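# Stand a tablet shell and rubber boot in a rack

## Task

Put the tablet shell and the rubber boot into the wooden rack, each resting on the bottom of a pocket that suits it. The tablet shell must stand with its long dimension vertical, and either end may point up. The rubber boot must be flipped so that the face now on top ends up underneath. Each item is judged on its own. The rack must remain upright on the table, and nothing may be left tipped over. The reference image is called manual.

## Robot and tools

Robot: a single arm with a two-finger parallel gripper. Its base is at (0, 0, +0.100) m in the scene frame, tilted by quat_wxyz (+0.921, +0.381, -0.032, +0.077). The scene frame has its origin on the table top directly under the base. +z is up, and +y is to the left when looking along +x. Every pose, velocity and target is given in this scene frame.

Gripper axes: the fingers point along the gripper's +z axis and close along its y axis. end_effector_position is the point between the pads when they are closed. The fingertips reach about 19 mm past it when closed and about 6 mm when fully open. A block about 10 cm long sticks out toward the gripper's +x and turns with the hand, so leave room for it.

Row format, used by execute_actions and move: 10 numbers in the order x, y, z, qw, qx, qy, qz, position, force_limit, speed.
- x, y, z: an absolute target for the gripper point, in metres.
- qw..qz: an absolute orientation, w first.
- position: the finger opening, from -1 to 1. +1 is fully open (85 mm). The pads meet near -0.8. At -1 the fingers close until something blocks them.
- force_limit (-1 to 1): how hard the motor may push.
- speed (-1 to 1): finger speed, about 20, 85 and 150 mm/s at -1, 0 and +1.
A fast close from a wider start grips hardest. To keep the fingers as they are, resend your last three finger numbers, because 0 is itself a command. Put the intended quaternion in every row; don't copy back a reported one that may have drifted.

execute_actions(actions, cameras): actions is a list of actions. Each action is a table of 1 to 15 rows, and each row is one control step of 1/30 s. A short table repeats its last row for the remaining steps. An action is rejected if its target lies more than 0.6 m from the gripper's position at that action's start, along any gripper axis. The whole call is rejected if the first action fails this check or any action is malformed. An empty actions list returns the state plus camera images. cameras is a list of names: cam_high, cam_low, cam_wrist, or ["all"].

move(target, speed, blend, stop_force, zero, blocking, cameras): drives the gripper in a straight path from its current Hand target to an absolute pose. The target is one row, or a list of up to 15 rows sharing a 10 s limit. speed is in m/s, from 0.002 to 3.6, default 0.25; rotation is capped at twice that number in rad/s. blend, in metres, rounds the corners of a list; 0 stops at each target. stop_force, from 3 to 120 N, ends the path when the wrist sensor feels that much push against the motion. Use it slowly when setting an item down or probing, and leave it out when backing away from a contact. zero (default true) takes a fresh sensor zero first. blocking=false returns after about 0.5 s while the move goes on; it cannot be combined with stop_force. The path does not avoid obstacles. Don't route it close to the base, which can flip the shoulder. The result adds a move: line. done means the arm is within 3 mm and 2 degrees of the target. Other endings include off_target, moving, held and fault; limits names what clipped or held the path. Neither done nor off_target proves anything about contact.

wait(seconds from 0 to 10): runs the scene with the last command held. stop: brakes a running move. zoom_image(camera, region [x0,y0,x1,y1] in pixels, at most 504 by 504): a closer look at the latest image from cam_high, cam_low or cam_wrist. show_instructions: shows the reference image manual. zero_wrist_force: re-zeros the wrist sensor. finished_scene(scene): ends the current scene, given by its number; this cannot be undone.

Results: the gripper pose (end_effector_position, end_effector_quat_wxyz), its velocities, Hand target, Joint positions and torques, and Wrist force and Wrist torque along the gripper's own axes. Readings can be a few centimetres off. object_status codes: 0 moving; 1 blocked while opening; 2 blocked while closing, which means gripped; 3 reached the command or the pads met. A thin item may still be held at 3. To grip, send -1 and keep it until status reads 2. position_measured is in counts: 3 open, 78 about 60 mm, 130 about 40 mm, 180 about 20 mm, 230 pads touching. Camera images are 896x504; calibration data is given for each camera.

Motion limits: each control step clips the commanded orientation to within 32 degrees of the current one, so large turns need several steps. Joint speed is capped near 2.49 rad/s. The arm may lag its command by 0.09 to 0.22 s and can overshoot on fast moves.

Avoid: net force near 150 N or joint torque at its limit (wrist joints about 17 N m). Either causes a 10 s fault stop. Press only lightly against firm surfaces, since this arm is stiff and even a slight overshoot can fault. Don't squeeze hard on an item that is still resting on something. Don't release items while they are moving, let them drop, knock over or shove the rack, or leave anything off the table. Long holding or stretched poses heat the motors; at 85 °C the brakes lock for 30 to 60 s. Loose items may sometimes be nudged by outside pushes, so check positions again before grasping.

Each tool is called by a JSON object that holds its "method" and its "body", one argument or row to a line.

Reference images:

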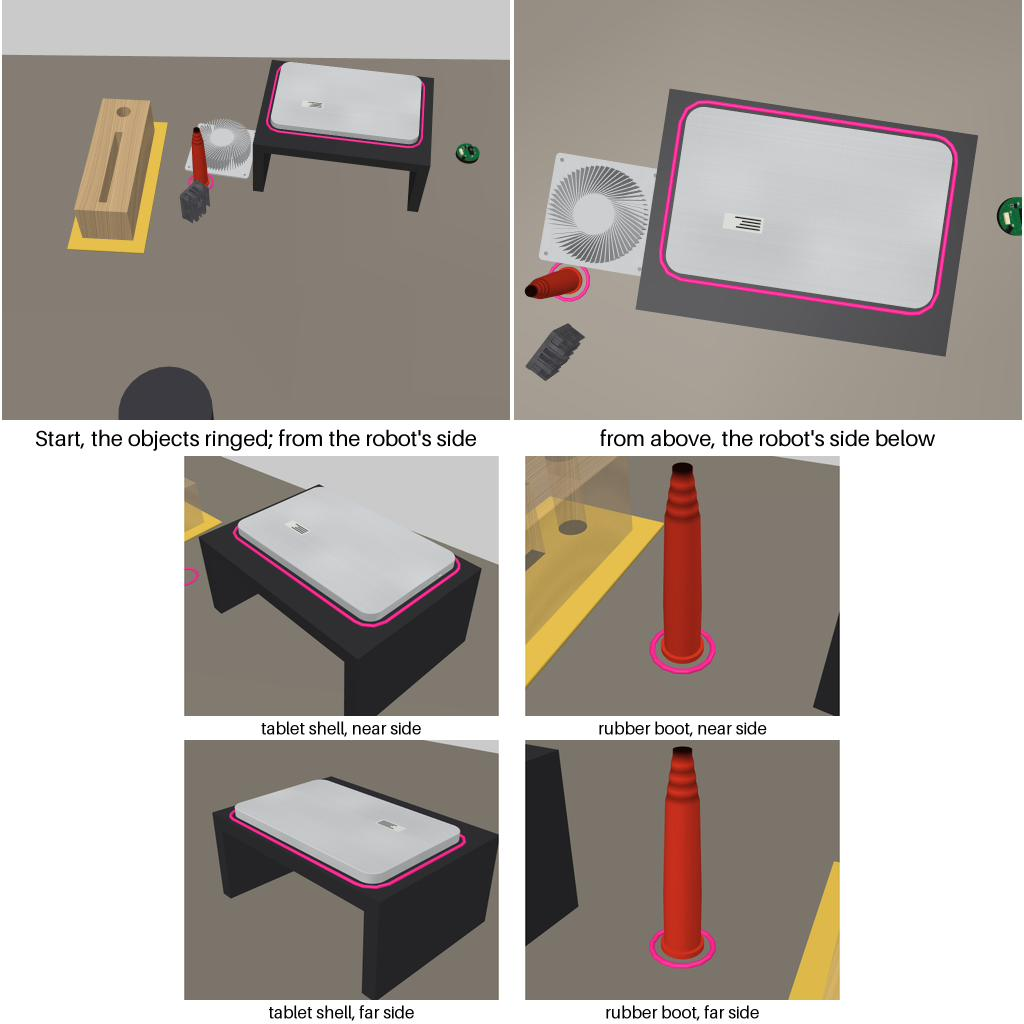

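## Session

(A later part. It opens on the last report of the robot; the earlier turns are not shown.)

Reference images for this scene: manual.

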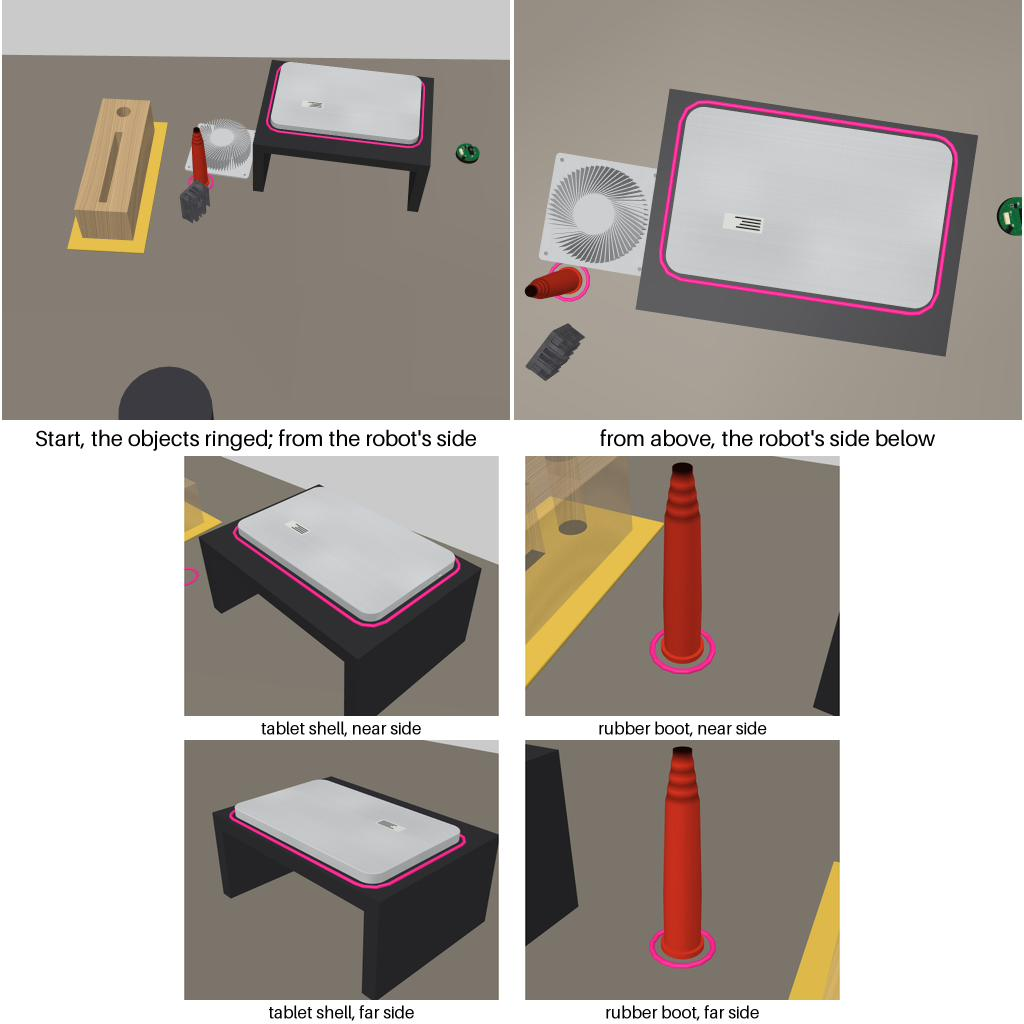

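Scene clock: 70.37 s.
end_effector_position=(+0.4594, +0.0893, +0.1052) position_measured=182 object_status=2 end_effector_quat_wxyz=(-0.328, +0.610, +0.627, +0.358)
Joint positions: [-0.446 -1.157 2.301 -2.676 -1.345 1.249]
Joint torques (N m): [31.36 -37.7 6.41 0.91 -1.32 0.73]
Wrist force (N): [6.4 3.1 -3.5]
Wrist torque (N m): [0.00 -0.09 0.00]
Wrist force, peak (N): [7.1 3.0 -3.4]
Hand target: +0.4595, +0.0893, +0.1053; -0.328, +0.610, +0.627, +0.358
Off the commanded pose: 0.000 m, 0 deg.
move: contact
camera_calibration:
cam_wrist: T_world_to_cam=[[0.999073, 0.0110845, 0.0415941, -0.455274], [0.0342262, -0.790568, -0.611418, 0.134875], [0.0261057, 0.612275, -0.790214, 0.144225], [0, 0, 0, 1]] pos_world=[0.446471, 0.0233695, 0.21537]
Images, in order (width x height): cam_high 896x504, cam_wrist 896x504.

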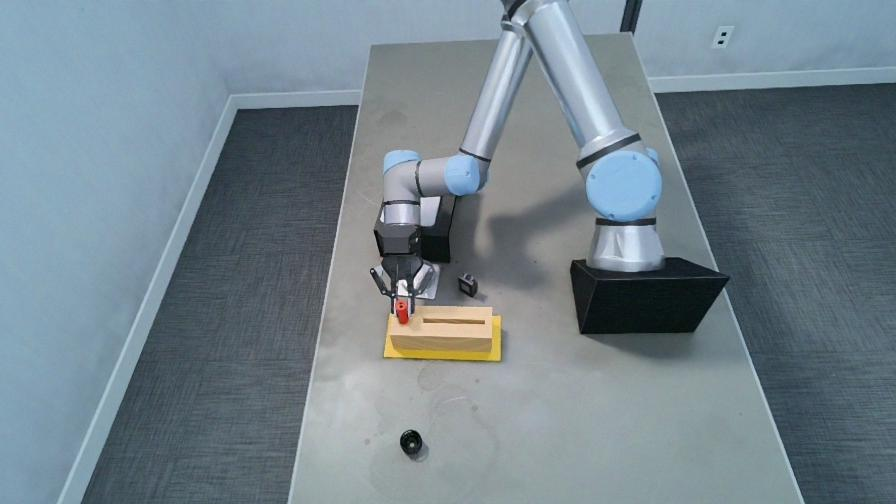

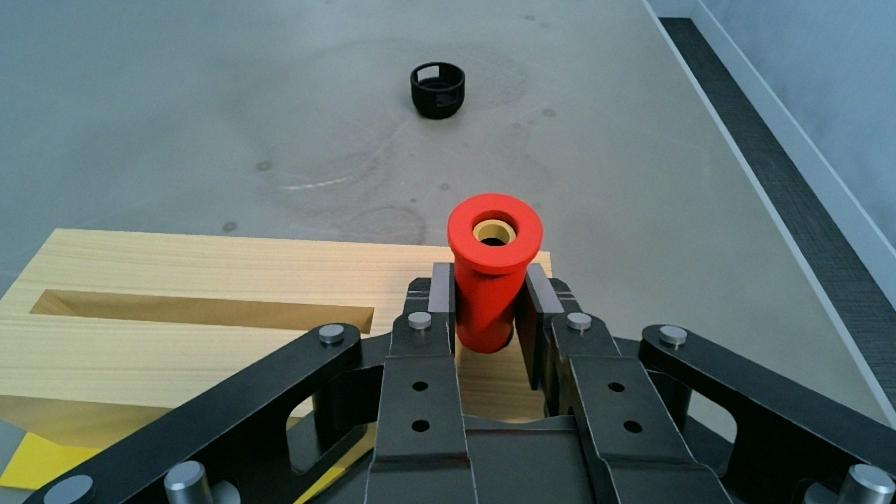

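{"method": "move", "body": {
  "target": [
    [0.4599, 0.0893, 0.1060, -0.3276, 0.6098, 0.6266, 0.3578, -1, -0.5, -0.85],
    [0.4599, 0.0893, 0.1060, -0.3276, 0.6098, 0.6266, 0.3578, 0.06, -0.5, -0.85]
  ],
  "speed": 0.05,
  "cameras": ["cam_high", "cam_wrist"]
}}

{"method": "zoom_image", "body": {
  "camera": "cam_high",
  "region": [375, 270, 435, 340]
}}

{"method": "zoom_image", "body": {
  "camera": "cam_wrist",
  "region": [380, 180, 600, 430]
}}

Scene clock: 72.50 s.
end_effector_position=(+0.4599, +0.0893, +0.1060) position_measured=122 object_status=0 end_effector_quat_wxyz=(-0.328, +0.610, +0.627, +0.358)
Joint positions: [-0.444 -1.158 2.299 -2.674 -1.345 1.251]
Joint torques (N m): [39.75 -40.82 -14.32 0.33 3.62 0.78]
Wrist force (N): [-0.3 0.6 -0.5]
Wrist torque (N m): [0.07 -0.05 0.04]
Wrist force, peak (N): [7.0 3.6 -3.4]
Hand target: +0.4599, +0.0893, +0.1060; -0.328, +0.610, +0.627, +0.358
Off the commanded pose: 0.000 m, 0 deg.
move: done
camera_calibration:
cam_wrist: T_world_to_cam=[[0.999062, 0.0109786, 0.0418929, -0.455769], [0.0343251, -0.790573, -0.611405, 0.135365], [0.026407, 0.61227, -0.790208, 0.14479], [0, 0, 0, 1]] pos_world=[0.446871, 0.0233693, 0.216271]
Images, in order (width x height): cam_high 896x504, cam_wrist 896x504.

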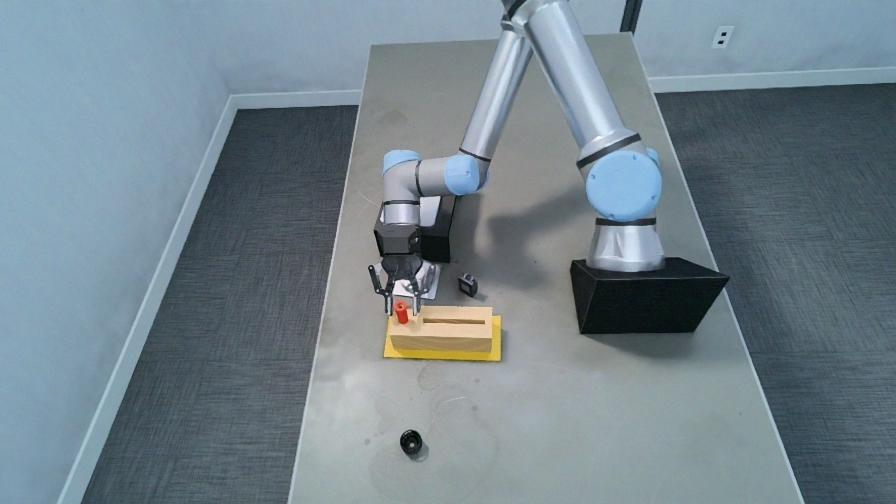

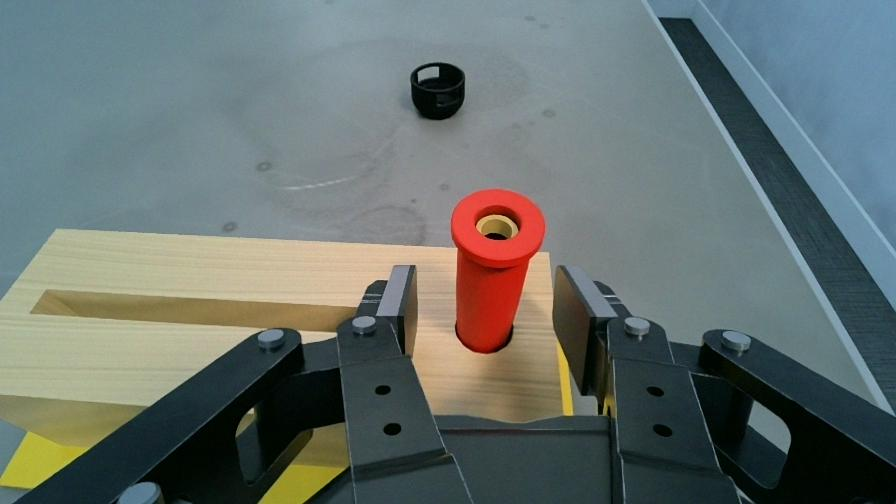

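Scaled by 7.200 from the camera's 896x504 image, which has a finer 1280x720 frame.

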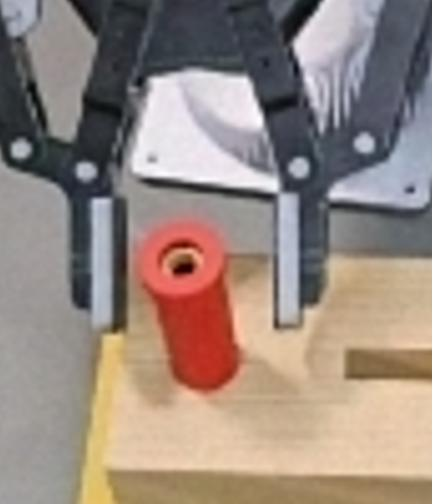

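Scaled by 2.016 from the camera's 896x504 image, which has a finer 1280x720 frame.

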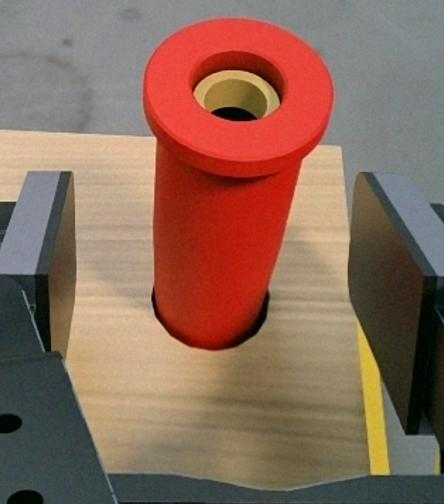

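{"method": "move", "body": {
  "target": [
    [0.4576, 0.013, 0.1536, -0.3276, 0.6098, 0.6266, 0.3578, 0.06, -0.5, -0.5],
    [0.478, -0.06, 0.24, 0, 0.0663, 0.9978, 0, 0.06, -0.5, -0.5]
  ],
  "blend": [0.02, 0],
  "speed": [0.25, 0.6],
  "cameras": ["all"]
}}

{"method": "zoom_image", "body": {
  "camera": "cam_wrist",
  "region": [150, 60, 560, 460]
}}

Scene clock: 75.87 s.
end_effector_position=(+0.4780, -0.0600, +0.2400) position_measured=122 object_status=3 end_effector_quat_wxyz=(+0.000, +0.066, +0.998, +0.000)
Joint positions: [0.043 -1.326 1.957 -1.995 -2.334 0.426]
Joint torques (N m): [35.79 -32.23 -2.98 -4 -2.74 -1.28]
Wrist force (N): [-0.9 -0.3 -2.3]
Wrist torque (N m): [-0.18 0.10 0.38]
Wrist force, peak (N): [-2.2 -1.6 -2.9]
Hand target: +0.4780, -0.0600, +0.2400; +0.000, +0.066, +0.998, +0.000
Off the commanded pose: 0.000 m, 0 deg.
move: done
camera_calibration:
cam_wrist: T_world_to_cam=[[0.132503, 0.991097, -0.0129869, 0.00832323], [0.930581, -0.11988, 0.345901, -0.519256], [0.341265, -0.0579185, -0.938181, 0.186359], [0, 0, 0, 1]] pos_world=[0.418509, -0.059704, 0.354558]

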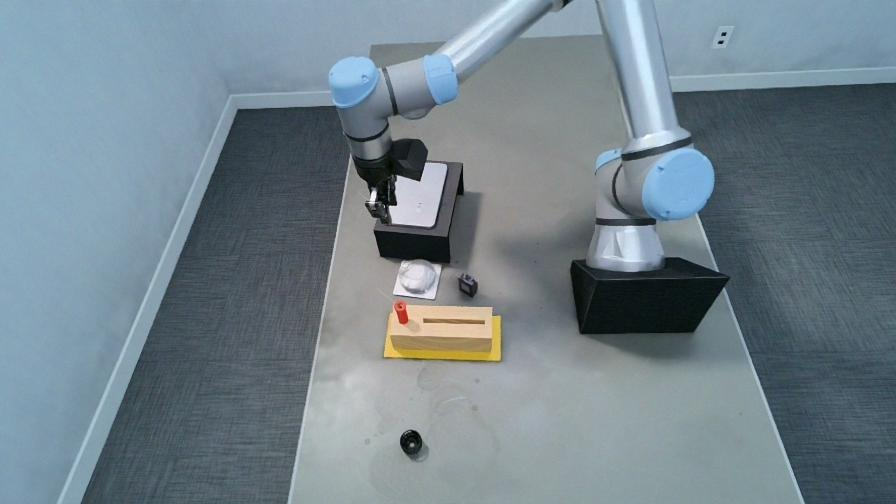

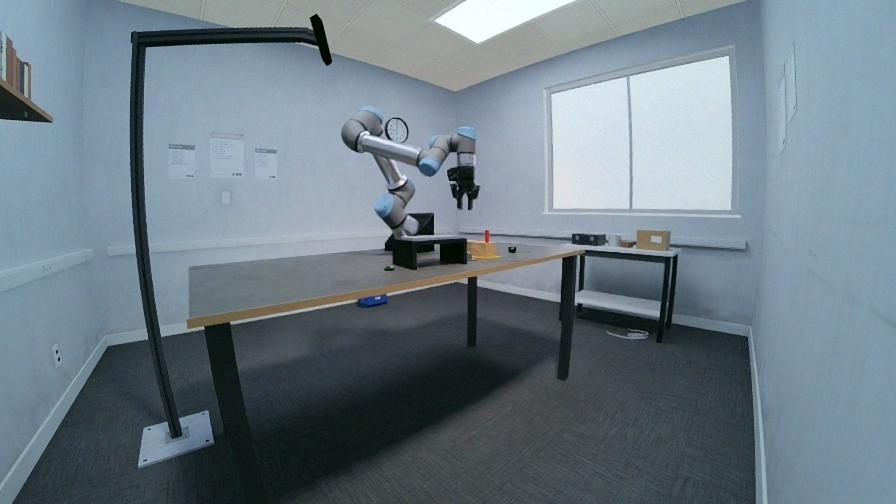

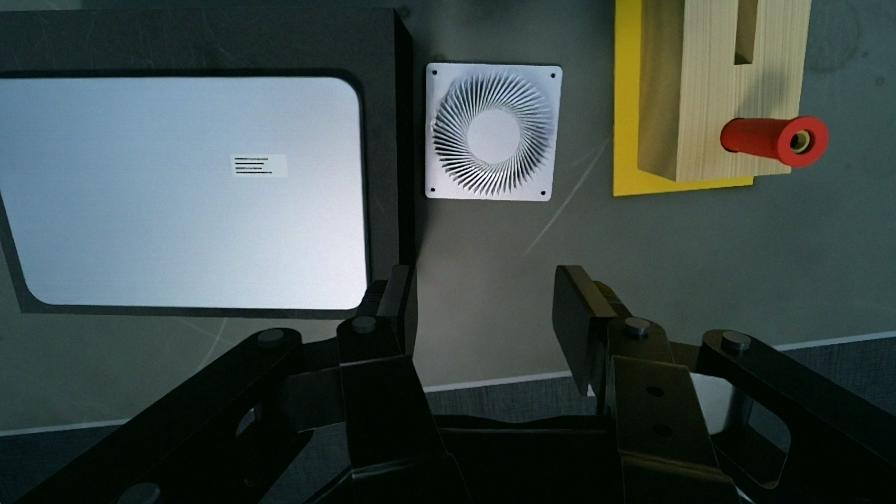

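Scaled by 1.229 from the camera's 896x504 image, which has a finer 1280x720 frame.

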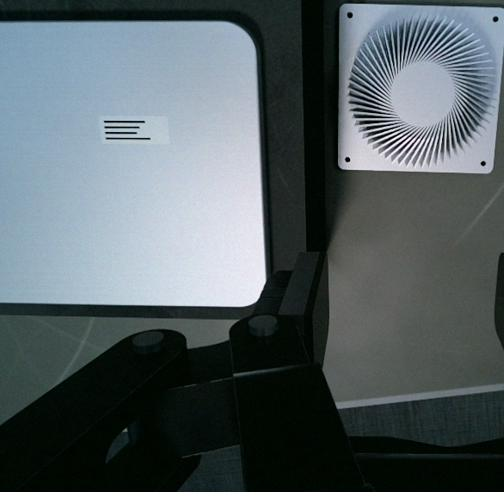

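{"method": "move", "body": {
  "target": [0.4671, -0.1030, 0.155, 0, 0.0663, 0.9978, 0, -1, -0.8, 0.5],
  "speed": 0.2,
  "cameras": ["cam_wrist", "cam_high"]
}}

{"method": "zoom_image", "body": {
  "camera": "cam_wrist",
  "region": [340, 180, 620, 400]
}}

Scene clock: 78.23 s.
end_effector_position=(+0.4671, -0.1030, +0.1550) position_measured=233 object_status=3 end_effector_quat_wxyz=(+0.000, +0.066, +0.998, +0.000)
Joint positions: [-0.136 -1.34 2.134 -2.333 -2.356 0.177]
Joint torques (N m): [7.29 -6.64 1.02 -4.23 1.78 -1.03]
Wrist force (N): [-0.8 -0.3 -2.4]
Wrist torque (N m): [-0.18 0.08 0.38]
Wrist force, peak (N): [-1.3 0.3 -4.1]
Hand target: +0.4671, -0.1030, +0.1550; +0.000, +0.066, +0.998, +0.000
Off the commanded pose: 0.000 m, 0 deg.
move: done
camera_calibration:
cam_wrist: T_world_to_cam=[[0.13242, 0.991108, -0.0130037, 0.0513215], [0.930549, -0.119789, 0.346019, -0.48491], [0.341384, -0.0579205, -0.938138, 0.107877], [0, 0, 0, 1]] pos_world=[0.407609, -0.102704, 0.269658]
Images, in order (width x height): cam_high 896x504, cam_wrist 896x504.

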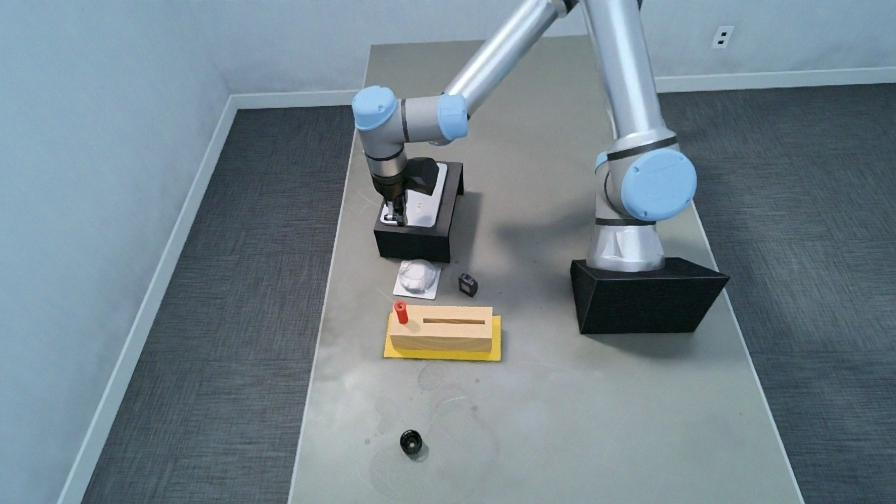

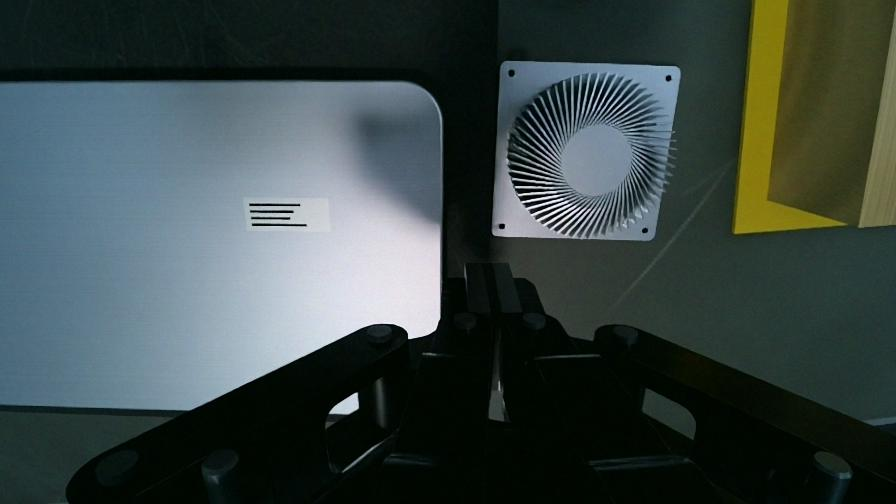

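Scaled by 1.800 from the camera's 896x504 image, which has a finer 1280x720 frame.

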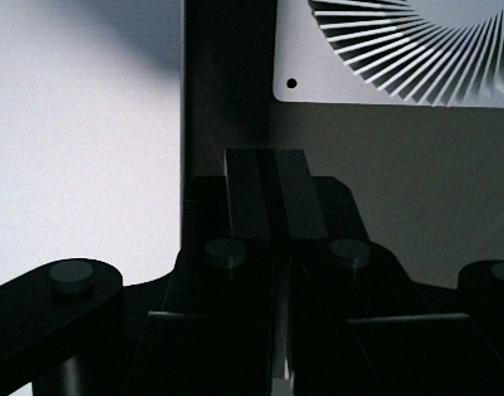

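{"method": "move", "body": {
  "target": [0.4671, -0.1030, 0.138, 0, 0.0663, 0.9978, 0, -1, -0.8, 0.5],
  "speed": 0.15
}}

{"method": "move", "body": {
  "target": [0.4671, -0.1030, 0.112, 0, 0.0663, 0.9978, 0, -1, -0.8, 0.5],
  "speed": 0.02,
  "stop_force": 4,
  "cameras": ["cam_wrist", "cam_high"]
}}

{"method": "zoom_image", "body": {
  "camera": "cam_wrist",
  "region": [340, 180, 620, 400]
}}

Scene clock: 79.70 s.
end_effector_position=(+0.4671, -0.1030, +0.1380) position_measured=233 object_status=3 end_effector_quat_wxyz=(+0.000, +0.066, +0.998, +0.000)
Joint positions: [-0.161 -1.318 2.157 -2.405 -2.356 0.141]
Joint torques (N m): [8.12 -6.62 1.51 -4.09 -0.58 -1.19]
Wrist force (N): [-0.8 -0.4 -2.4]
Wrist torque (N m): [-0.20 0.08 0.37]
Wrist force, peak (N): [-0.7 -0.3 -2.8]
Hand target: +0.4671, -0.1030, +0.1380; +0.000, +0.066, +0.998, +0.000
Off the commanded pose: 0.000 m, 0 deg.
move: done

Scene clock: 81.30 s.
end_effector_position=(+0.4671, -0.1030, +0.1313) position_measured=233 object_status=3 end_effector_quat_wxyz=(+0.000, +0.066, +0.998, +0.000)
Joint positions: [-0.172 -1.308 2.166 -2.432 -2.356 0.126]
Joint torques (N m): [34.48 -33.69 -22.75 0.26 0.86 0.8]
Wrist force (N): [-3.0 0.1 -7.8]
Wrist torque (N m): [-0.21 0.06 0.36]
Wrist force, peak (N): [16.8 -2.0 -43.2]
Hand target: +0.4671, -0.1030, +0.1313; +0.000, +0.066, +0.998, +0.000
Off the commanded pose: 0.019 m, 0 deg.
move: contact
camera_calibration:
cam_wrist: T_world_to_cam=[[0.132411, 0.991109, -0.0130197, 0.0510213], [0.930594, -0.119782, 0.3459, -0.476697], [0.341265, -0.0579169, -0.938181, 0.0857024], [0, 0, 0, 1]] pos_world=[0.407609, -0.102704, 0.245958]
Images, in order (width x height): cam_high 896x504, cam_wrist 896x504.

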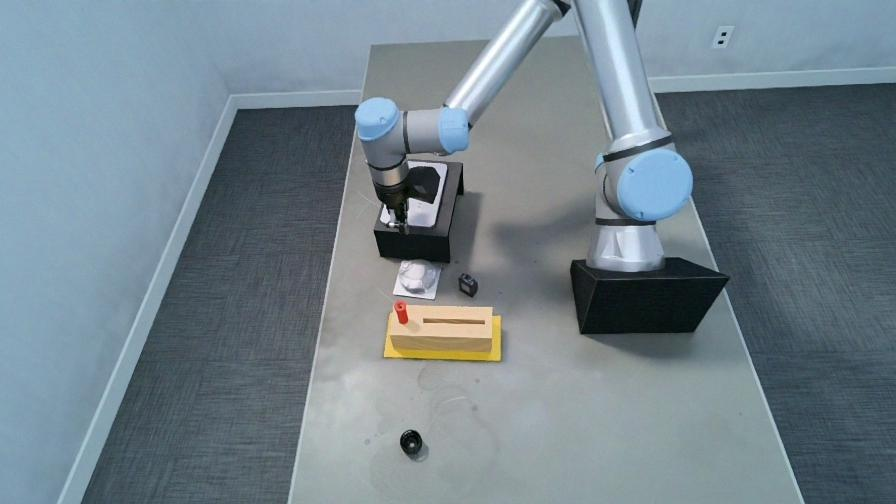

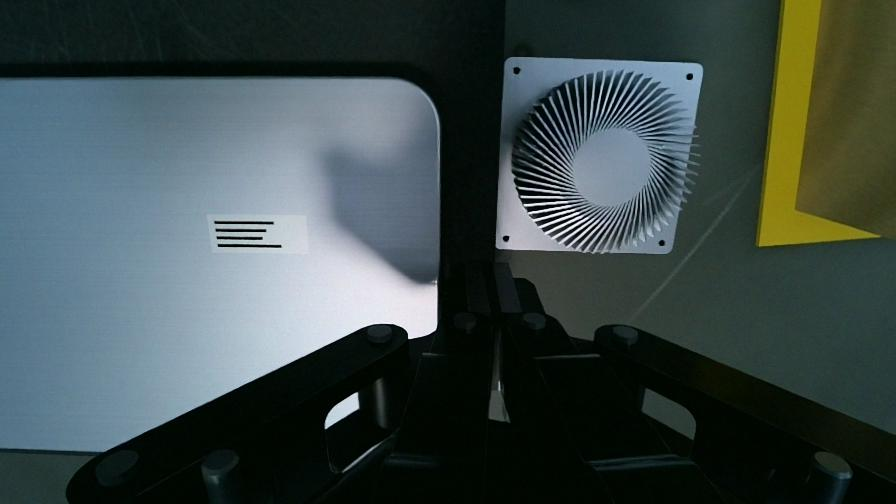

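Scaled by 1.800 from the camera's 896x504 image, which has a finer 1280x720 frame.

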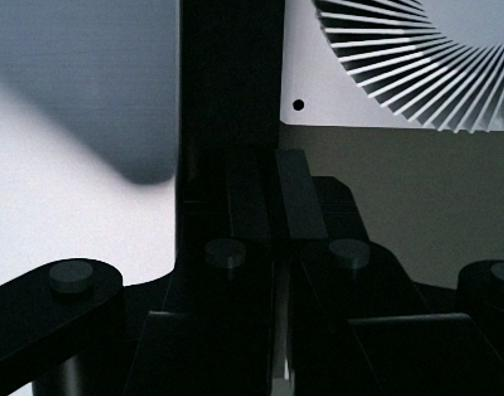

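{"method": "move", "body": {
  "target": [0.4671, -0.1030, 0.1358, 0, 0.0663, 0.9978, 0, -1, -0.8, 0.5],
  "speed": 0.05
}}

{"method": "move", "body": {
  "target": [0.4577, -0.1734, 0.1358, 0, 0.0663, 0.9978, 0, -1, -0.8, 0.5],
  "speed": 0.05,
  "stop_force": 12,
  "cameras": ["cam_wrist", "cam_high"]
}}

Scene clock: 82.53 s.
end_effector_position=(+0.4671, -0.1030, +0.1358) position_measured=233 object_status=3 end_effector_quat_wxyz=(+0.000, +0.066, +0.998, +0.000)
Joint positions: [-0.165 -1.314 2.16 -2.414 -2.356 0.136]
Joint torques (N m): [35.93 -35.99 -26.48 0.18 1.7 0.81]
Wrist force (N): [-0.9 -0.3 -2.6]
Wrist torque (N m): [-0.18 0.09 0.37]
Wrist force, peak (N): [-3.2 0.3 -7.7]
Hand target: +0.4671, -0.1030, +0.1358; +0.000, +0.066, +0.998, +0.000
Off the commanded pose: 0.000 m, 0 deg.
move: done

Scene clock: 84.90 s.
end_effector_position=(+0.4577, -0.1734, +0.1358) position_measured=233 object_status=3 end_effector_quat_wxyz=(+0.000, +0.066, +0.998, +0.000)
Joint positions: [-0.275 -1.435 2.176 -2.418 -2.35 -0.019]
Joint torques (N m): [6.62 -35.08 1.45 -4.03 1.8 -1.27]
Wrist force (N): [-1.3 0.1 -2.4]
Wrist torque (N m): [-0.19 0.16 0.37]
Wrist force, peak (N): [-1.1 -0.1 -2.6]
Hand target: +0.4577, -0.1734, +0.1358; +0.000, +0.066, +0.998, +0.000
Off the commanded pose: 0.000 m, 0 deg.
move: done
camera_calibration:
cam_wrist: T_world_to_cam=[[0.13242, 0.991108, -0.0130037, 0.122089], [0.930549, -0.119789, 0.346019, -0.477917], [0.341384, -0.0579205, -0.938138, 0.088902], [0, 0, 0, 1]] pos_world=[0.398209, -0.173104, 0.250358]
Images, in order (width x height): cam_high 896x504, cam_wrist 896x504.

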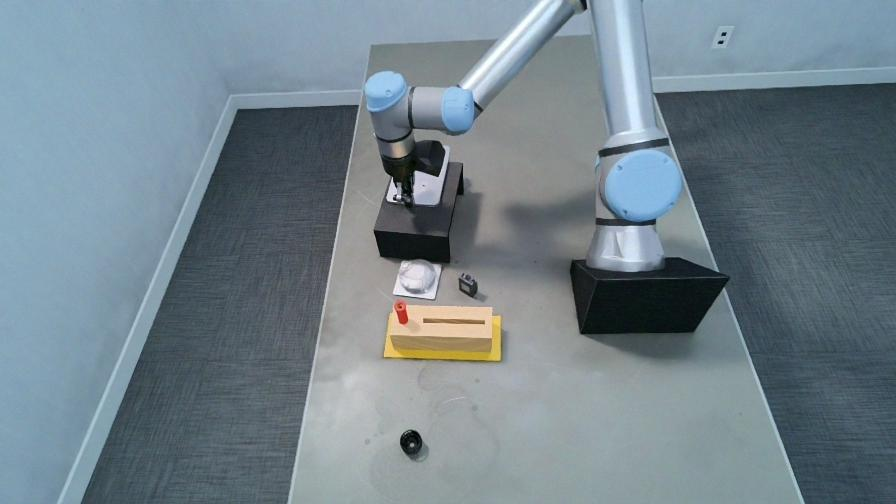

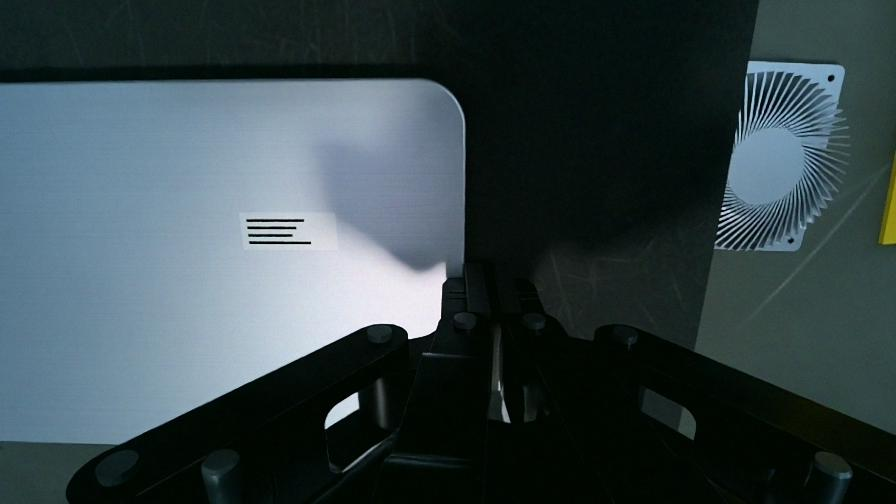

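{"method": "move", "body": {
  "target": [
    [0.4587, -0.165, 0.20, 0, 0.0663, 0.9978, 0, -1, -0.8, 0.5],
    [0.425, -0.455, 0.25, 0.0468, 0.0469, 0.7056, 0.7054, -1, -0.8, 0.5],
    [0.4205, -0.455, 0.117, 0.0468, 0.0469, 0.7056, 0.7054, -1, -0.8, 0.5]
  ],
  "blend": [0.03, 0.04, 0],
  "speed": [0.3, 0.6, 0.3]
}}

{"method": "execute_actions", "body": {
  "actions": [
    [[0.4205, -0.455, 0.117, 0.0468, 0.0469, 0.7056, 0.7054, 0.15, -0.5, 0.0]]
  ],
  "cameras": ["all"]
}}

{"method": "zoom_image", "body": {
  "camera": "cam_wrist",
  "region": [300, 0, 700, 400]
}}

{"method": "zoom_image", "body": {
  "camera": "cam_high",
  "region": [340, 60, 500, 270]
}}

{"method": "zoom_image", "body": {
  "camera": "cam_low",
  "region": [340, 190, 500, 290]
}}

Scene clock: 88.33 s.
end_effector_position=(+0.4205, -0.4550, +0.1171) position_measured=233 object_status=3 end_effector_quat_wxyz=(+0.047, +0.047, +0.706, +0.705)
Joint positions: [-1.284 -1.234 1.201 -0.853 -1.131 -1.221]
Joint torques (N m): [8.34 -30.45 -30.03 -0.23 -1.85 -1.06]
Wrist force (N): [-2.3 0.8 -1.6]
Wrist torque (N m): [0.48 0.40 0.21]
Wrist force, peak (N): [-3.1 -0.3 -4.4]
Hand target: +0.4205, -0.4550, +0.1170; +0.047, +0.047, +0.706, +0.705
Off the commanded pose: 0.000 m, 0 deg.
move: done

Scene clock: 89.27 s.
end_effector_position=(+0.4205, -0.4550, +0.1170) position_measured=110 object_status=0 end_effector_quat_wxyz=(+0.047, +0.047, +0.706, +0.705)
Joint positions: [-1.284 -1.234 1.2 -0.853 -1.131 -1.221]
Joint torques (N m): [8.32 -30.83 -31 -0.17 -1.94 -1.02]
Wrist force (N): [-2.5 0.9 -1.7]
Wrist torque (N m): [0.48 0.43 0.21]
Wrist force, peak (N): [-2.6 0.8 -1.9]
Hand target: +0.4205, -0.4550, +0.1170; +0.047, +0.047, +0.706, +0.705
Off the commanded pose: 0.000 m, 0 deg.
Step readings (end_effector_position):
0: (+0.4205, -0.4550, +0.1171)
1: (+0.4205, -0.4550, +0.1170)
2: (+0.4205, -0.4550, +0.1170)
4: (+0.4205, -0.4550, +0.1170)
8: (+0.4205, -0.4550, +0.1170)
15: (+0.4205, -0.4550, +0.1170)
camera_calibration:
cam_wrist: T_world_to_cam=[[0.00204054, 0.0131335, 0.999912, -0.102721], [0.884199, -0.467091, 0.00433067, -0.569116], [0.467106, 0.884112, -0.0125657, 0.335206], [0, 0, 0, 1]] pos_world=[0.346844, -0.560839, 0.109388]

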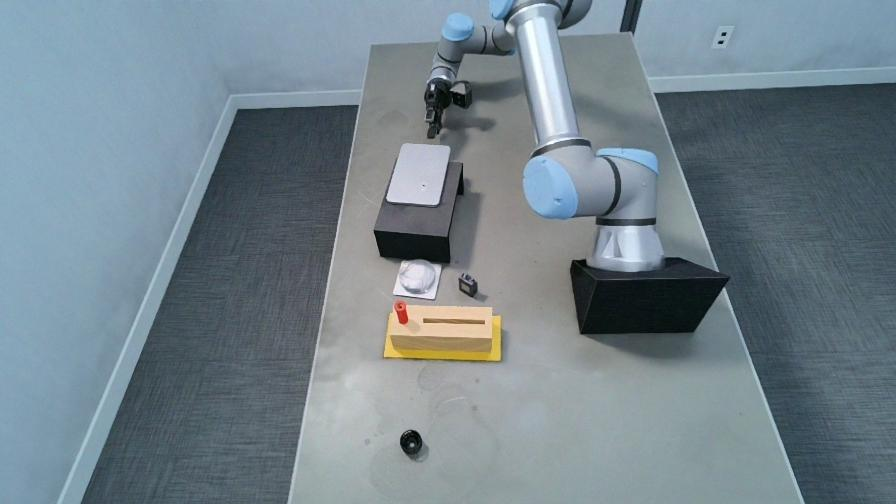

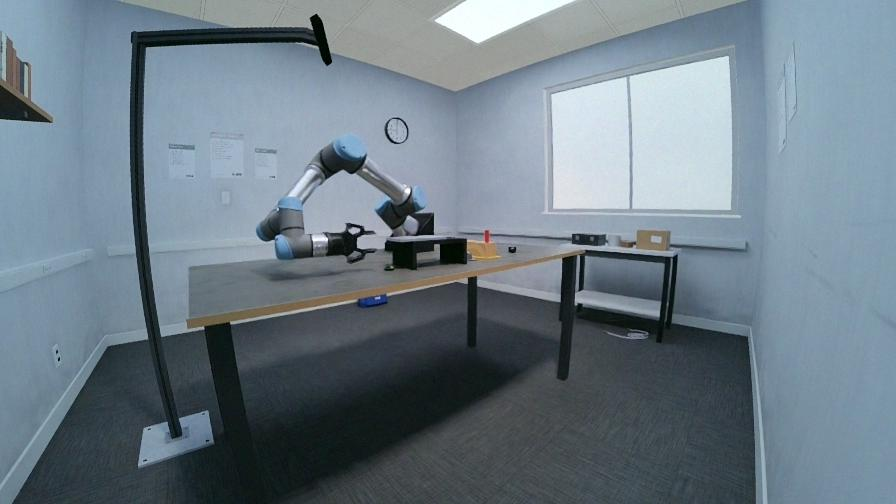

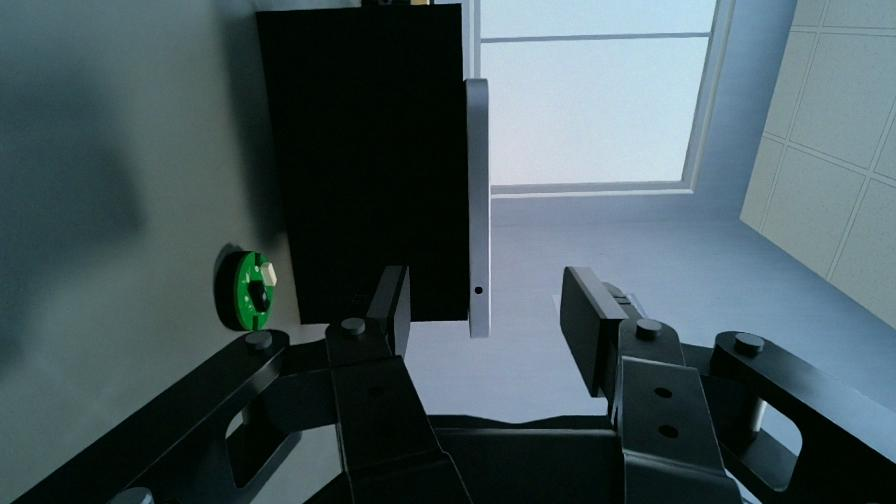

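Scaled by 1.260 from the camera's 896x504 image, which has a finer 1280x720 frame.

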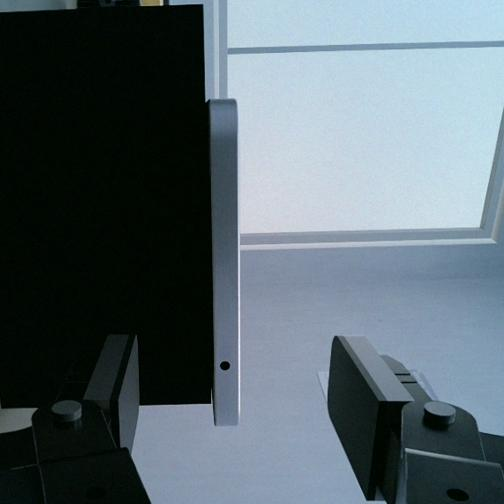

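Scaled by 2.400 from the camera's 896x504 image, which has a finer 1280x720 frame.

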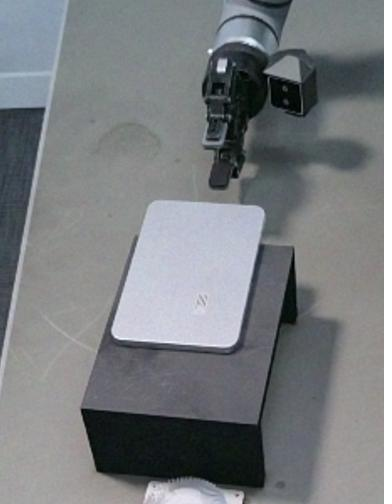

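Scaled by 3.150 from the camera's 896x504 image, which has a finer 1280x720 frame.

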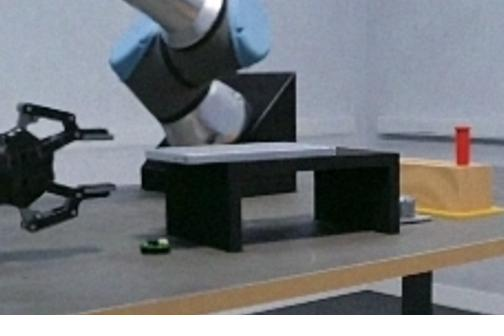

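{"method": "move", "body": {
  "target": [0.4311, -0.3906, 0.1185, 0.0597, 0.0340, 0.7064, 0.7044, 0.15, -0.5, 0.0],
  "speed": 0.15,
  "cameras": ["cam_wrist", "cam_low"]
}}

{"method": "zoom_image", "body": {
  "camera": "cam_wrist",
  "region": [380, 60, 620, 480]
}}

{"method": "zoom_image", "body": {
  "camera": "cam_low",
  "region": [340, 215, 440, 285]
}}

Scene clock: 91.10 s.
end_effector_position=(+0.4311, -0.3906, +0.1185) position_measured=110 object_status=3 end_effector_quat_wxyz=(+0.060, +0.034, +0.706, +0.704)
Joint positions: [-1.233 -1.305 1.412 -1.013 -1.099 -1.212]
Joint torques (N m): [37.65 -71.6 0.9 -0.2 3.57 0.81]
Wrist force (N): [-2.5 0.8 -1.8]
Wrist torque (N m): [0.48 0.44 0.21]
Wrist force, peak (N): [-3.2 1.4 -3.6]
Hand target: +0.4311, -0.3906, +0.1185; +0.060, +0.034, +0.706, +0.704
Off the commanded pose: 0.000 m, 0 deg.
move: done
camera_calibration:
cam_wrist: T_world_to_cam=[[-0.0342807, 0.0180343, 0.99925, -0.0875336], [0.883447, -0.466927, 0.0387349, -0.552113], [0.467275, 0.884112, 0.0000742872, 0.271808], [0, 0, 0, 1]] pos_world=[0.357753, -0.496527, 0.108834]
Images, in order (width x height): cam_low 896x504, cam_wrist 896x504.

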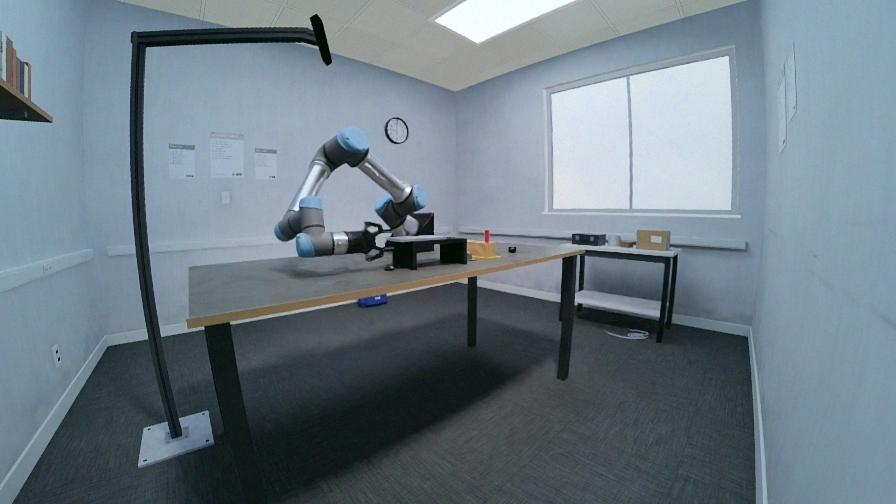

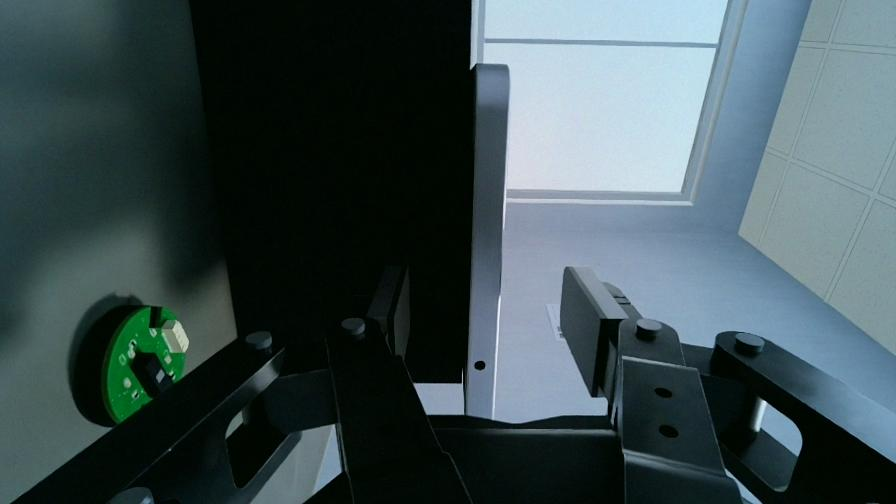

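Scaled by 1.200 from the camera's 896x504 image, which has a finer 1280x720 frame.

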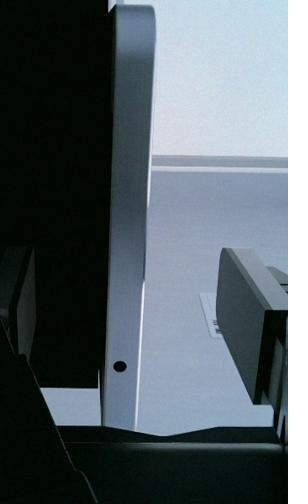

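Scaled by 5.040 from the camera's 896x504 image, which has a finer 1280x720 frame.

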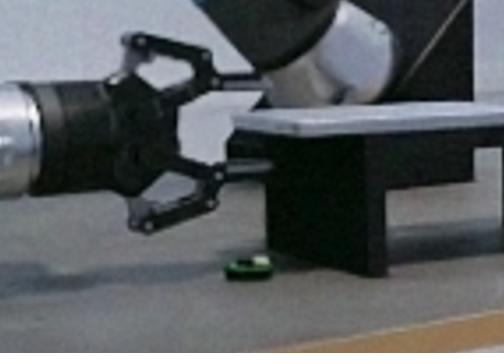

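{"method": "move", "body": {
  "target": [
    [0.4371, -0.3456, 0.1194, 0.0597, 0.0340, 0.7064, 0.7044, 0.15, -0.5, 0.0],
    [0.4371, -0.3456, 0.1194, 0.0597, 0.0340, 0.7064, 0.7044, -1, 0.05, -0.8]
  ],
  "speed": 0.12,
  "cameras": ["cam_wrist", "cam_low"]
}}

{"method": "wait", "body": {
  "seconds": 0.3
}}

{"method": "zoom_image", "body": {
  "camera": "cam_wrist",
  "region": [380, 40, 620, 480]
}}

{"method": "zoom_image", "body": {
  "camera": "cam_low",
  "region": [350, 215, 450, 285]
}}

Scene clock: 94.37 s.
end_effector_position=(+0.4371, -0.3456, +0.1194) position_measured=210 object_status=0 end_effector_quat_wxyz=(+0.060, +0.034, +0.706, +0.704)
Joint positions: [-1.195 -1.343 1.543 -1.122 -1.076 -1.179]
Joint torques (N m): [48.55 -54.24 10.22 0.35 -0.21 0.04]
Wrist force (N): [-1.5 3.1 -35.6]
Wrist torque (N m): [-0.62 0.74 0.71]
Wrist force, peak (N): [-2.0 2.8 -36.1]
Hand target: +0.4371, -0.3456, +0.1194; +0.060, +0.034, +0.706, +0.704
Off the commanded pose: 0.000 m, 0 deg.
move: done
camera_calibration:
cam_wrist: T_world_to_cam=[[-0.0341496, 0.0178555, 0.999257, -0.0891698], [0.883452, -0.466934, 0.0385355, -0.536374], [0.467275, 0.884112, 0.00017118, 0.22912], [0, 0, 0, 1]] pos_world=[0.363753, -0.451427, 0.109734]
Images, in order (width x height): cam_low 896x504, cam_wrist 896x504.

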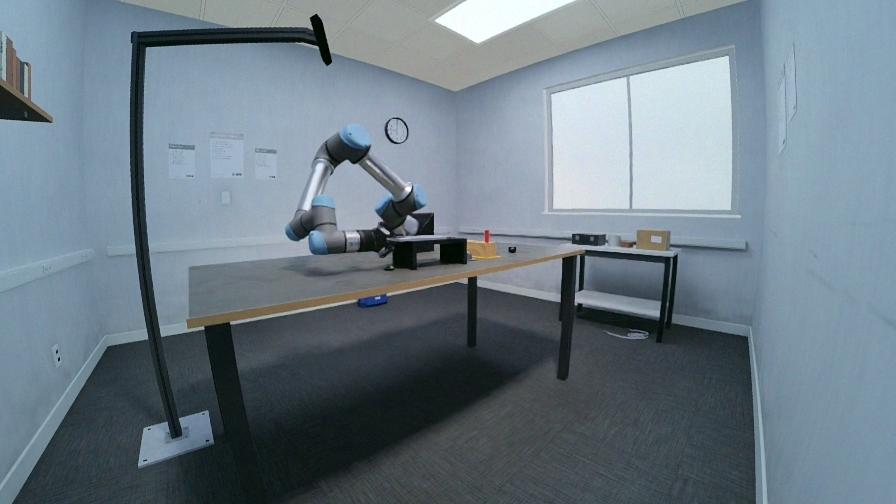

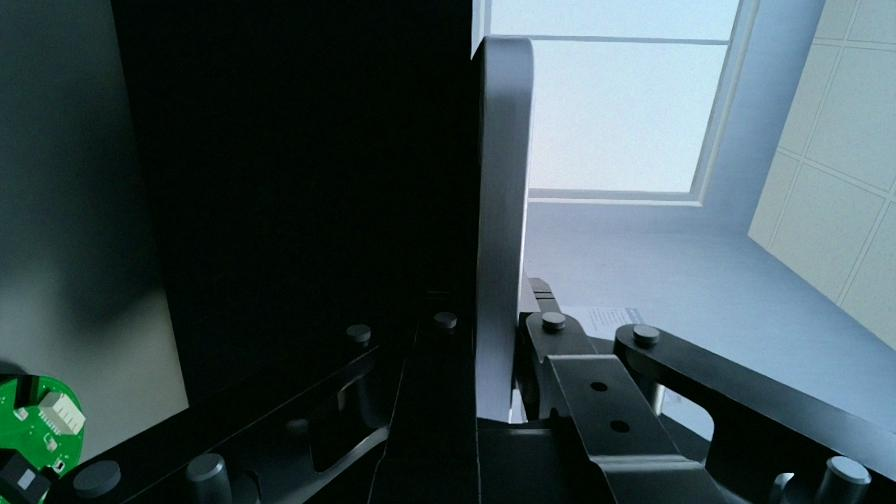

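Scene clock: 94.67 s.
end_effector_position=(+0.4371, -0.3456, +0.1194) position_measured=210 object_status=2 end_effector_quat_wxyz=(+0.060, +0.034, +0.706, +0.704)
Joint positions: [-1.195 -1.343 1.543 -1.122 -1.076 -1.179]
Joint torques (N m): [46.51 -53.83 10.16 0.07 -0.29 -0.49]
Wrist force (N): [0.3 3.9 -34.8]
Wrist torque (N m): [-0.67 0.76 0.73]
Wrist force, peak (N): [-1.0 3.4 -35.2]
Hand target: +0.4371, -0.3456, +0.1194; +0.060, +0.034, +0.706, +0.704
Tool commands: gripper/position=-1.0 gripper/force_limit=+0.05 gripper/speed=-0.8
Off the commanded pose: 0.000 m, 0 deg.
wait: 0.30 s; at rest by 0.17 s

Scaled by 1.145 from the camera's 896x504 image, which has a finer 1280x720 frame.
This view is cut from an older image: the scene may have changed since it was taken.

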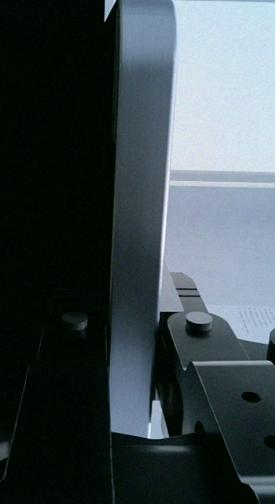

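Scaled by 5.040 from the camera's 896x504 image, which has a finer 1280x720 frame.
This view is cut from an older image: the scene may have changed since it was taken.

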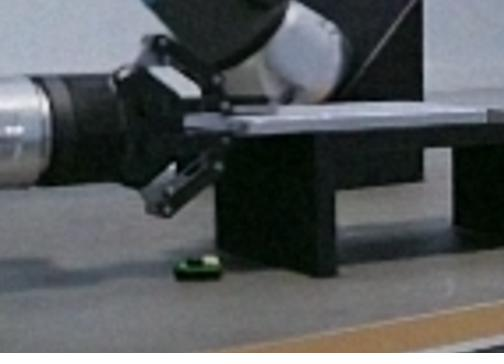

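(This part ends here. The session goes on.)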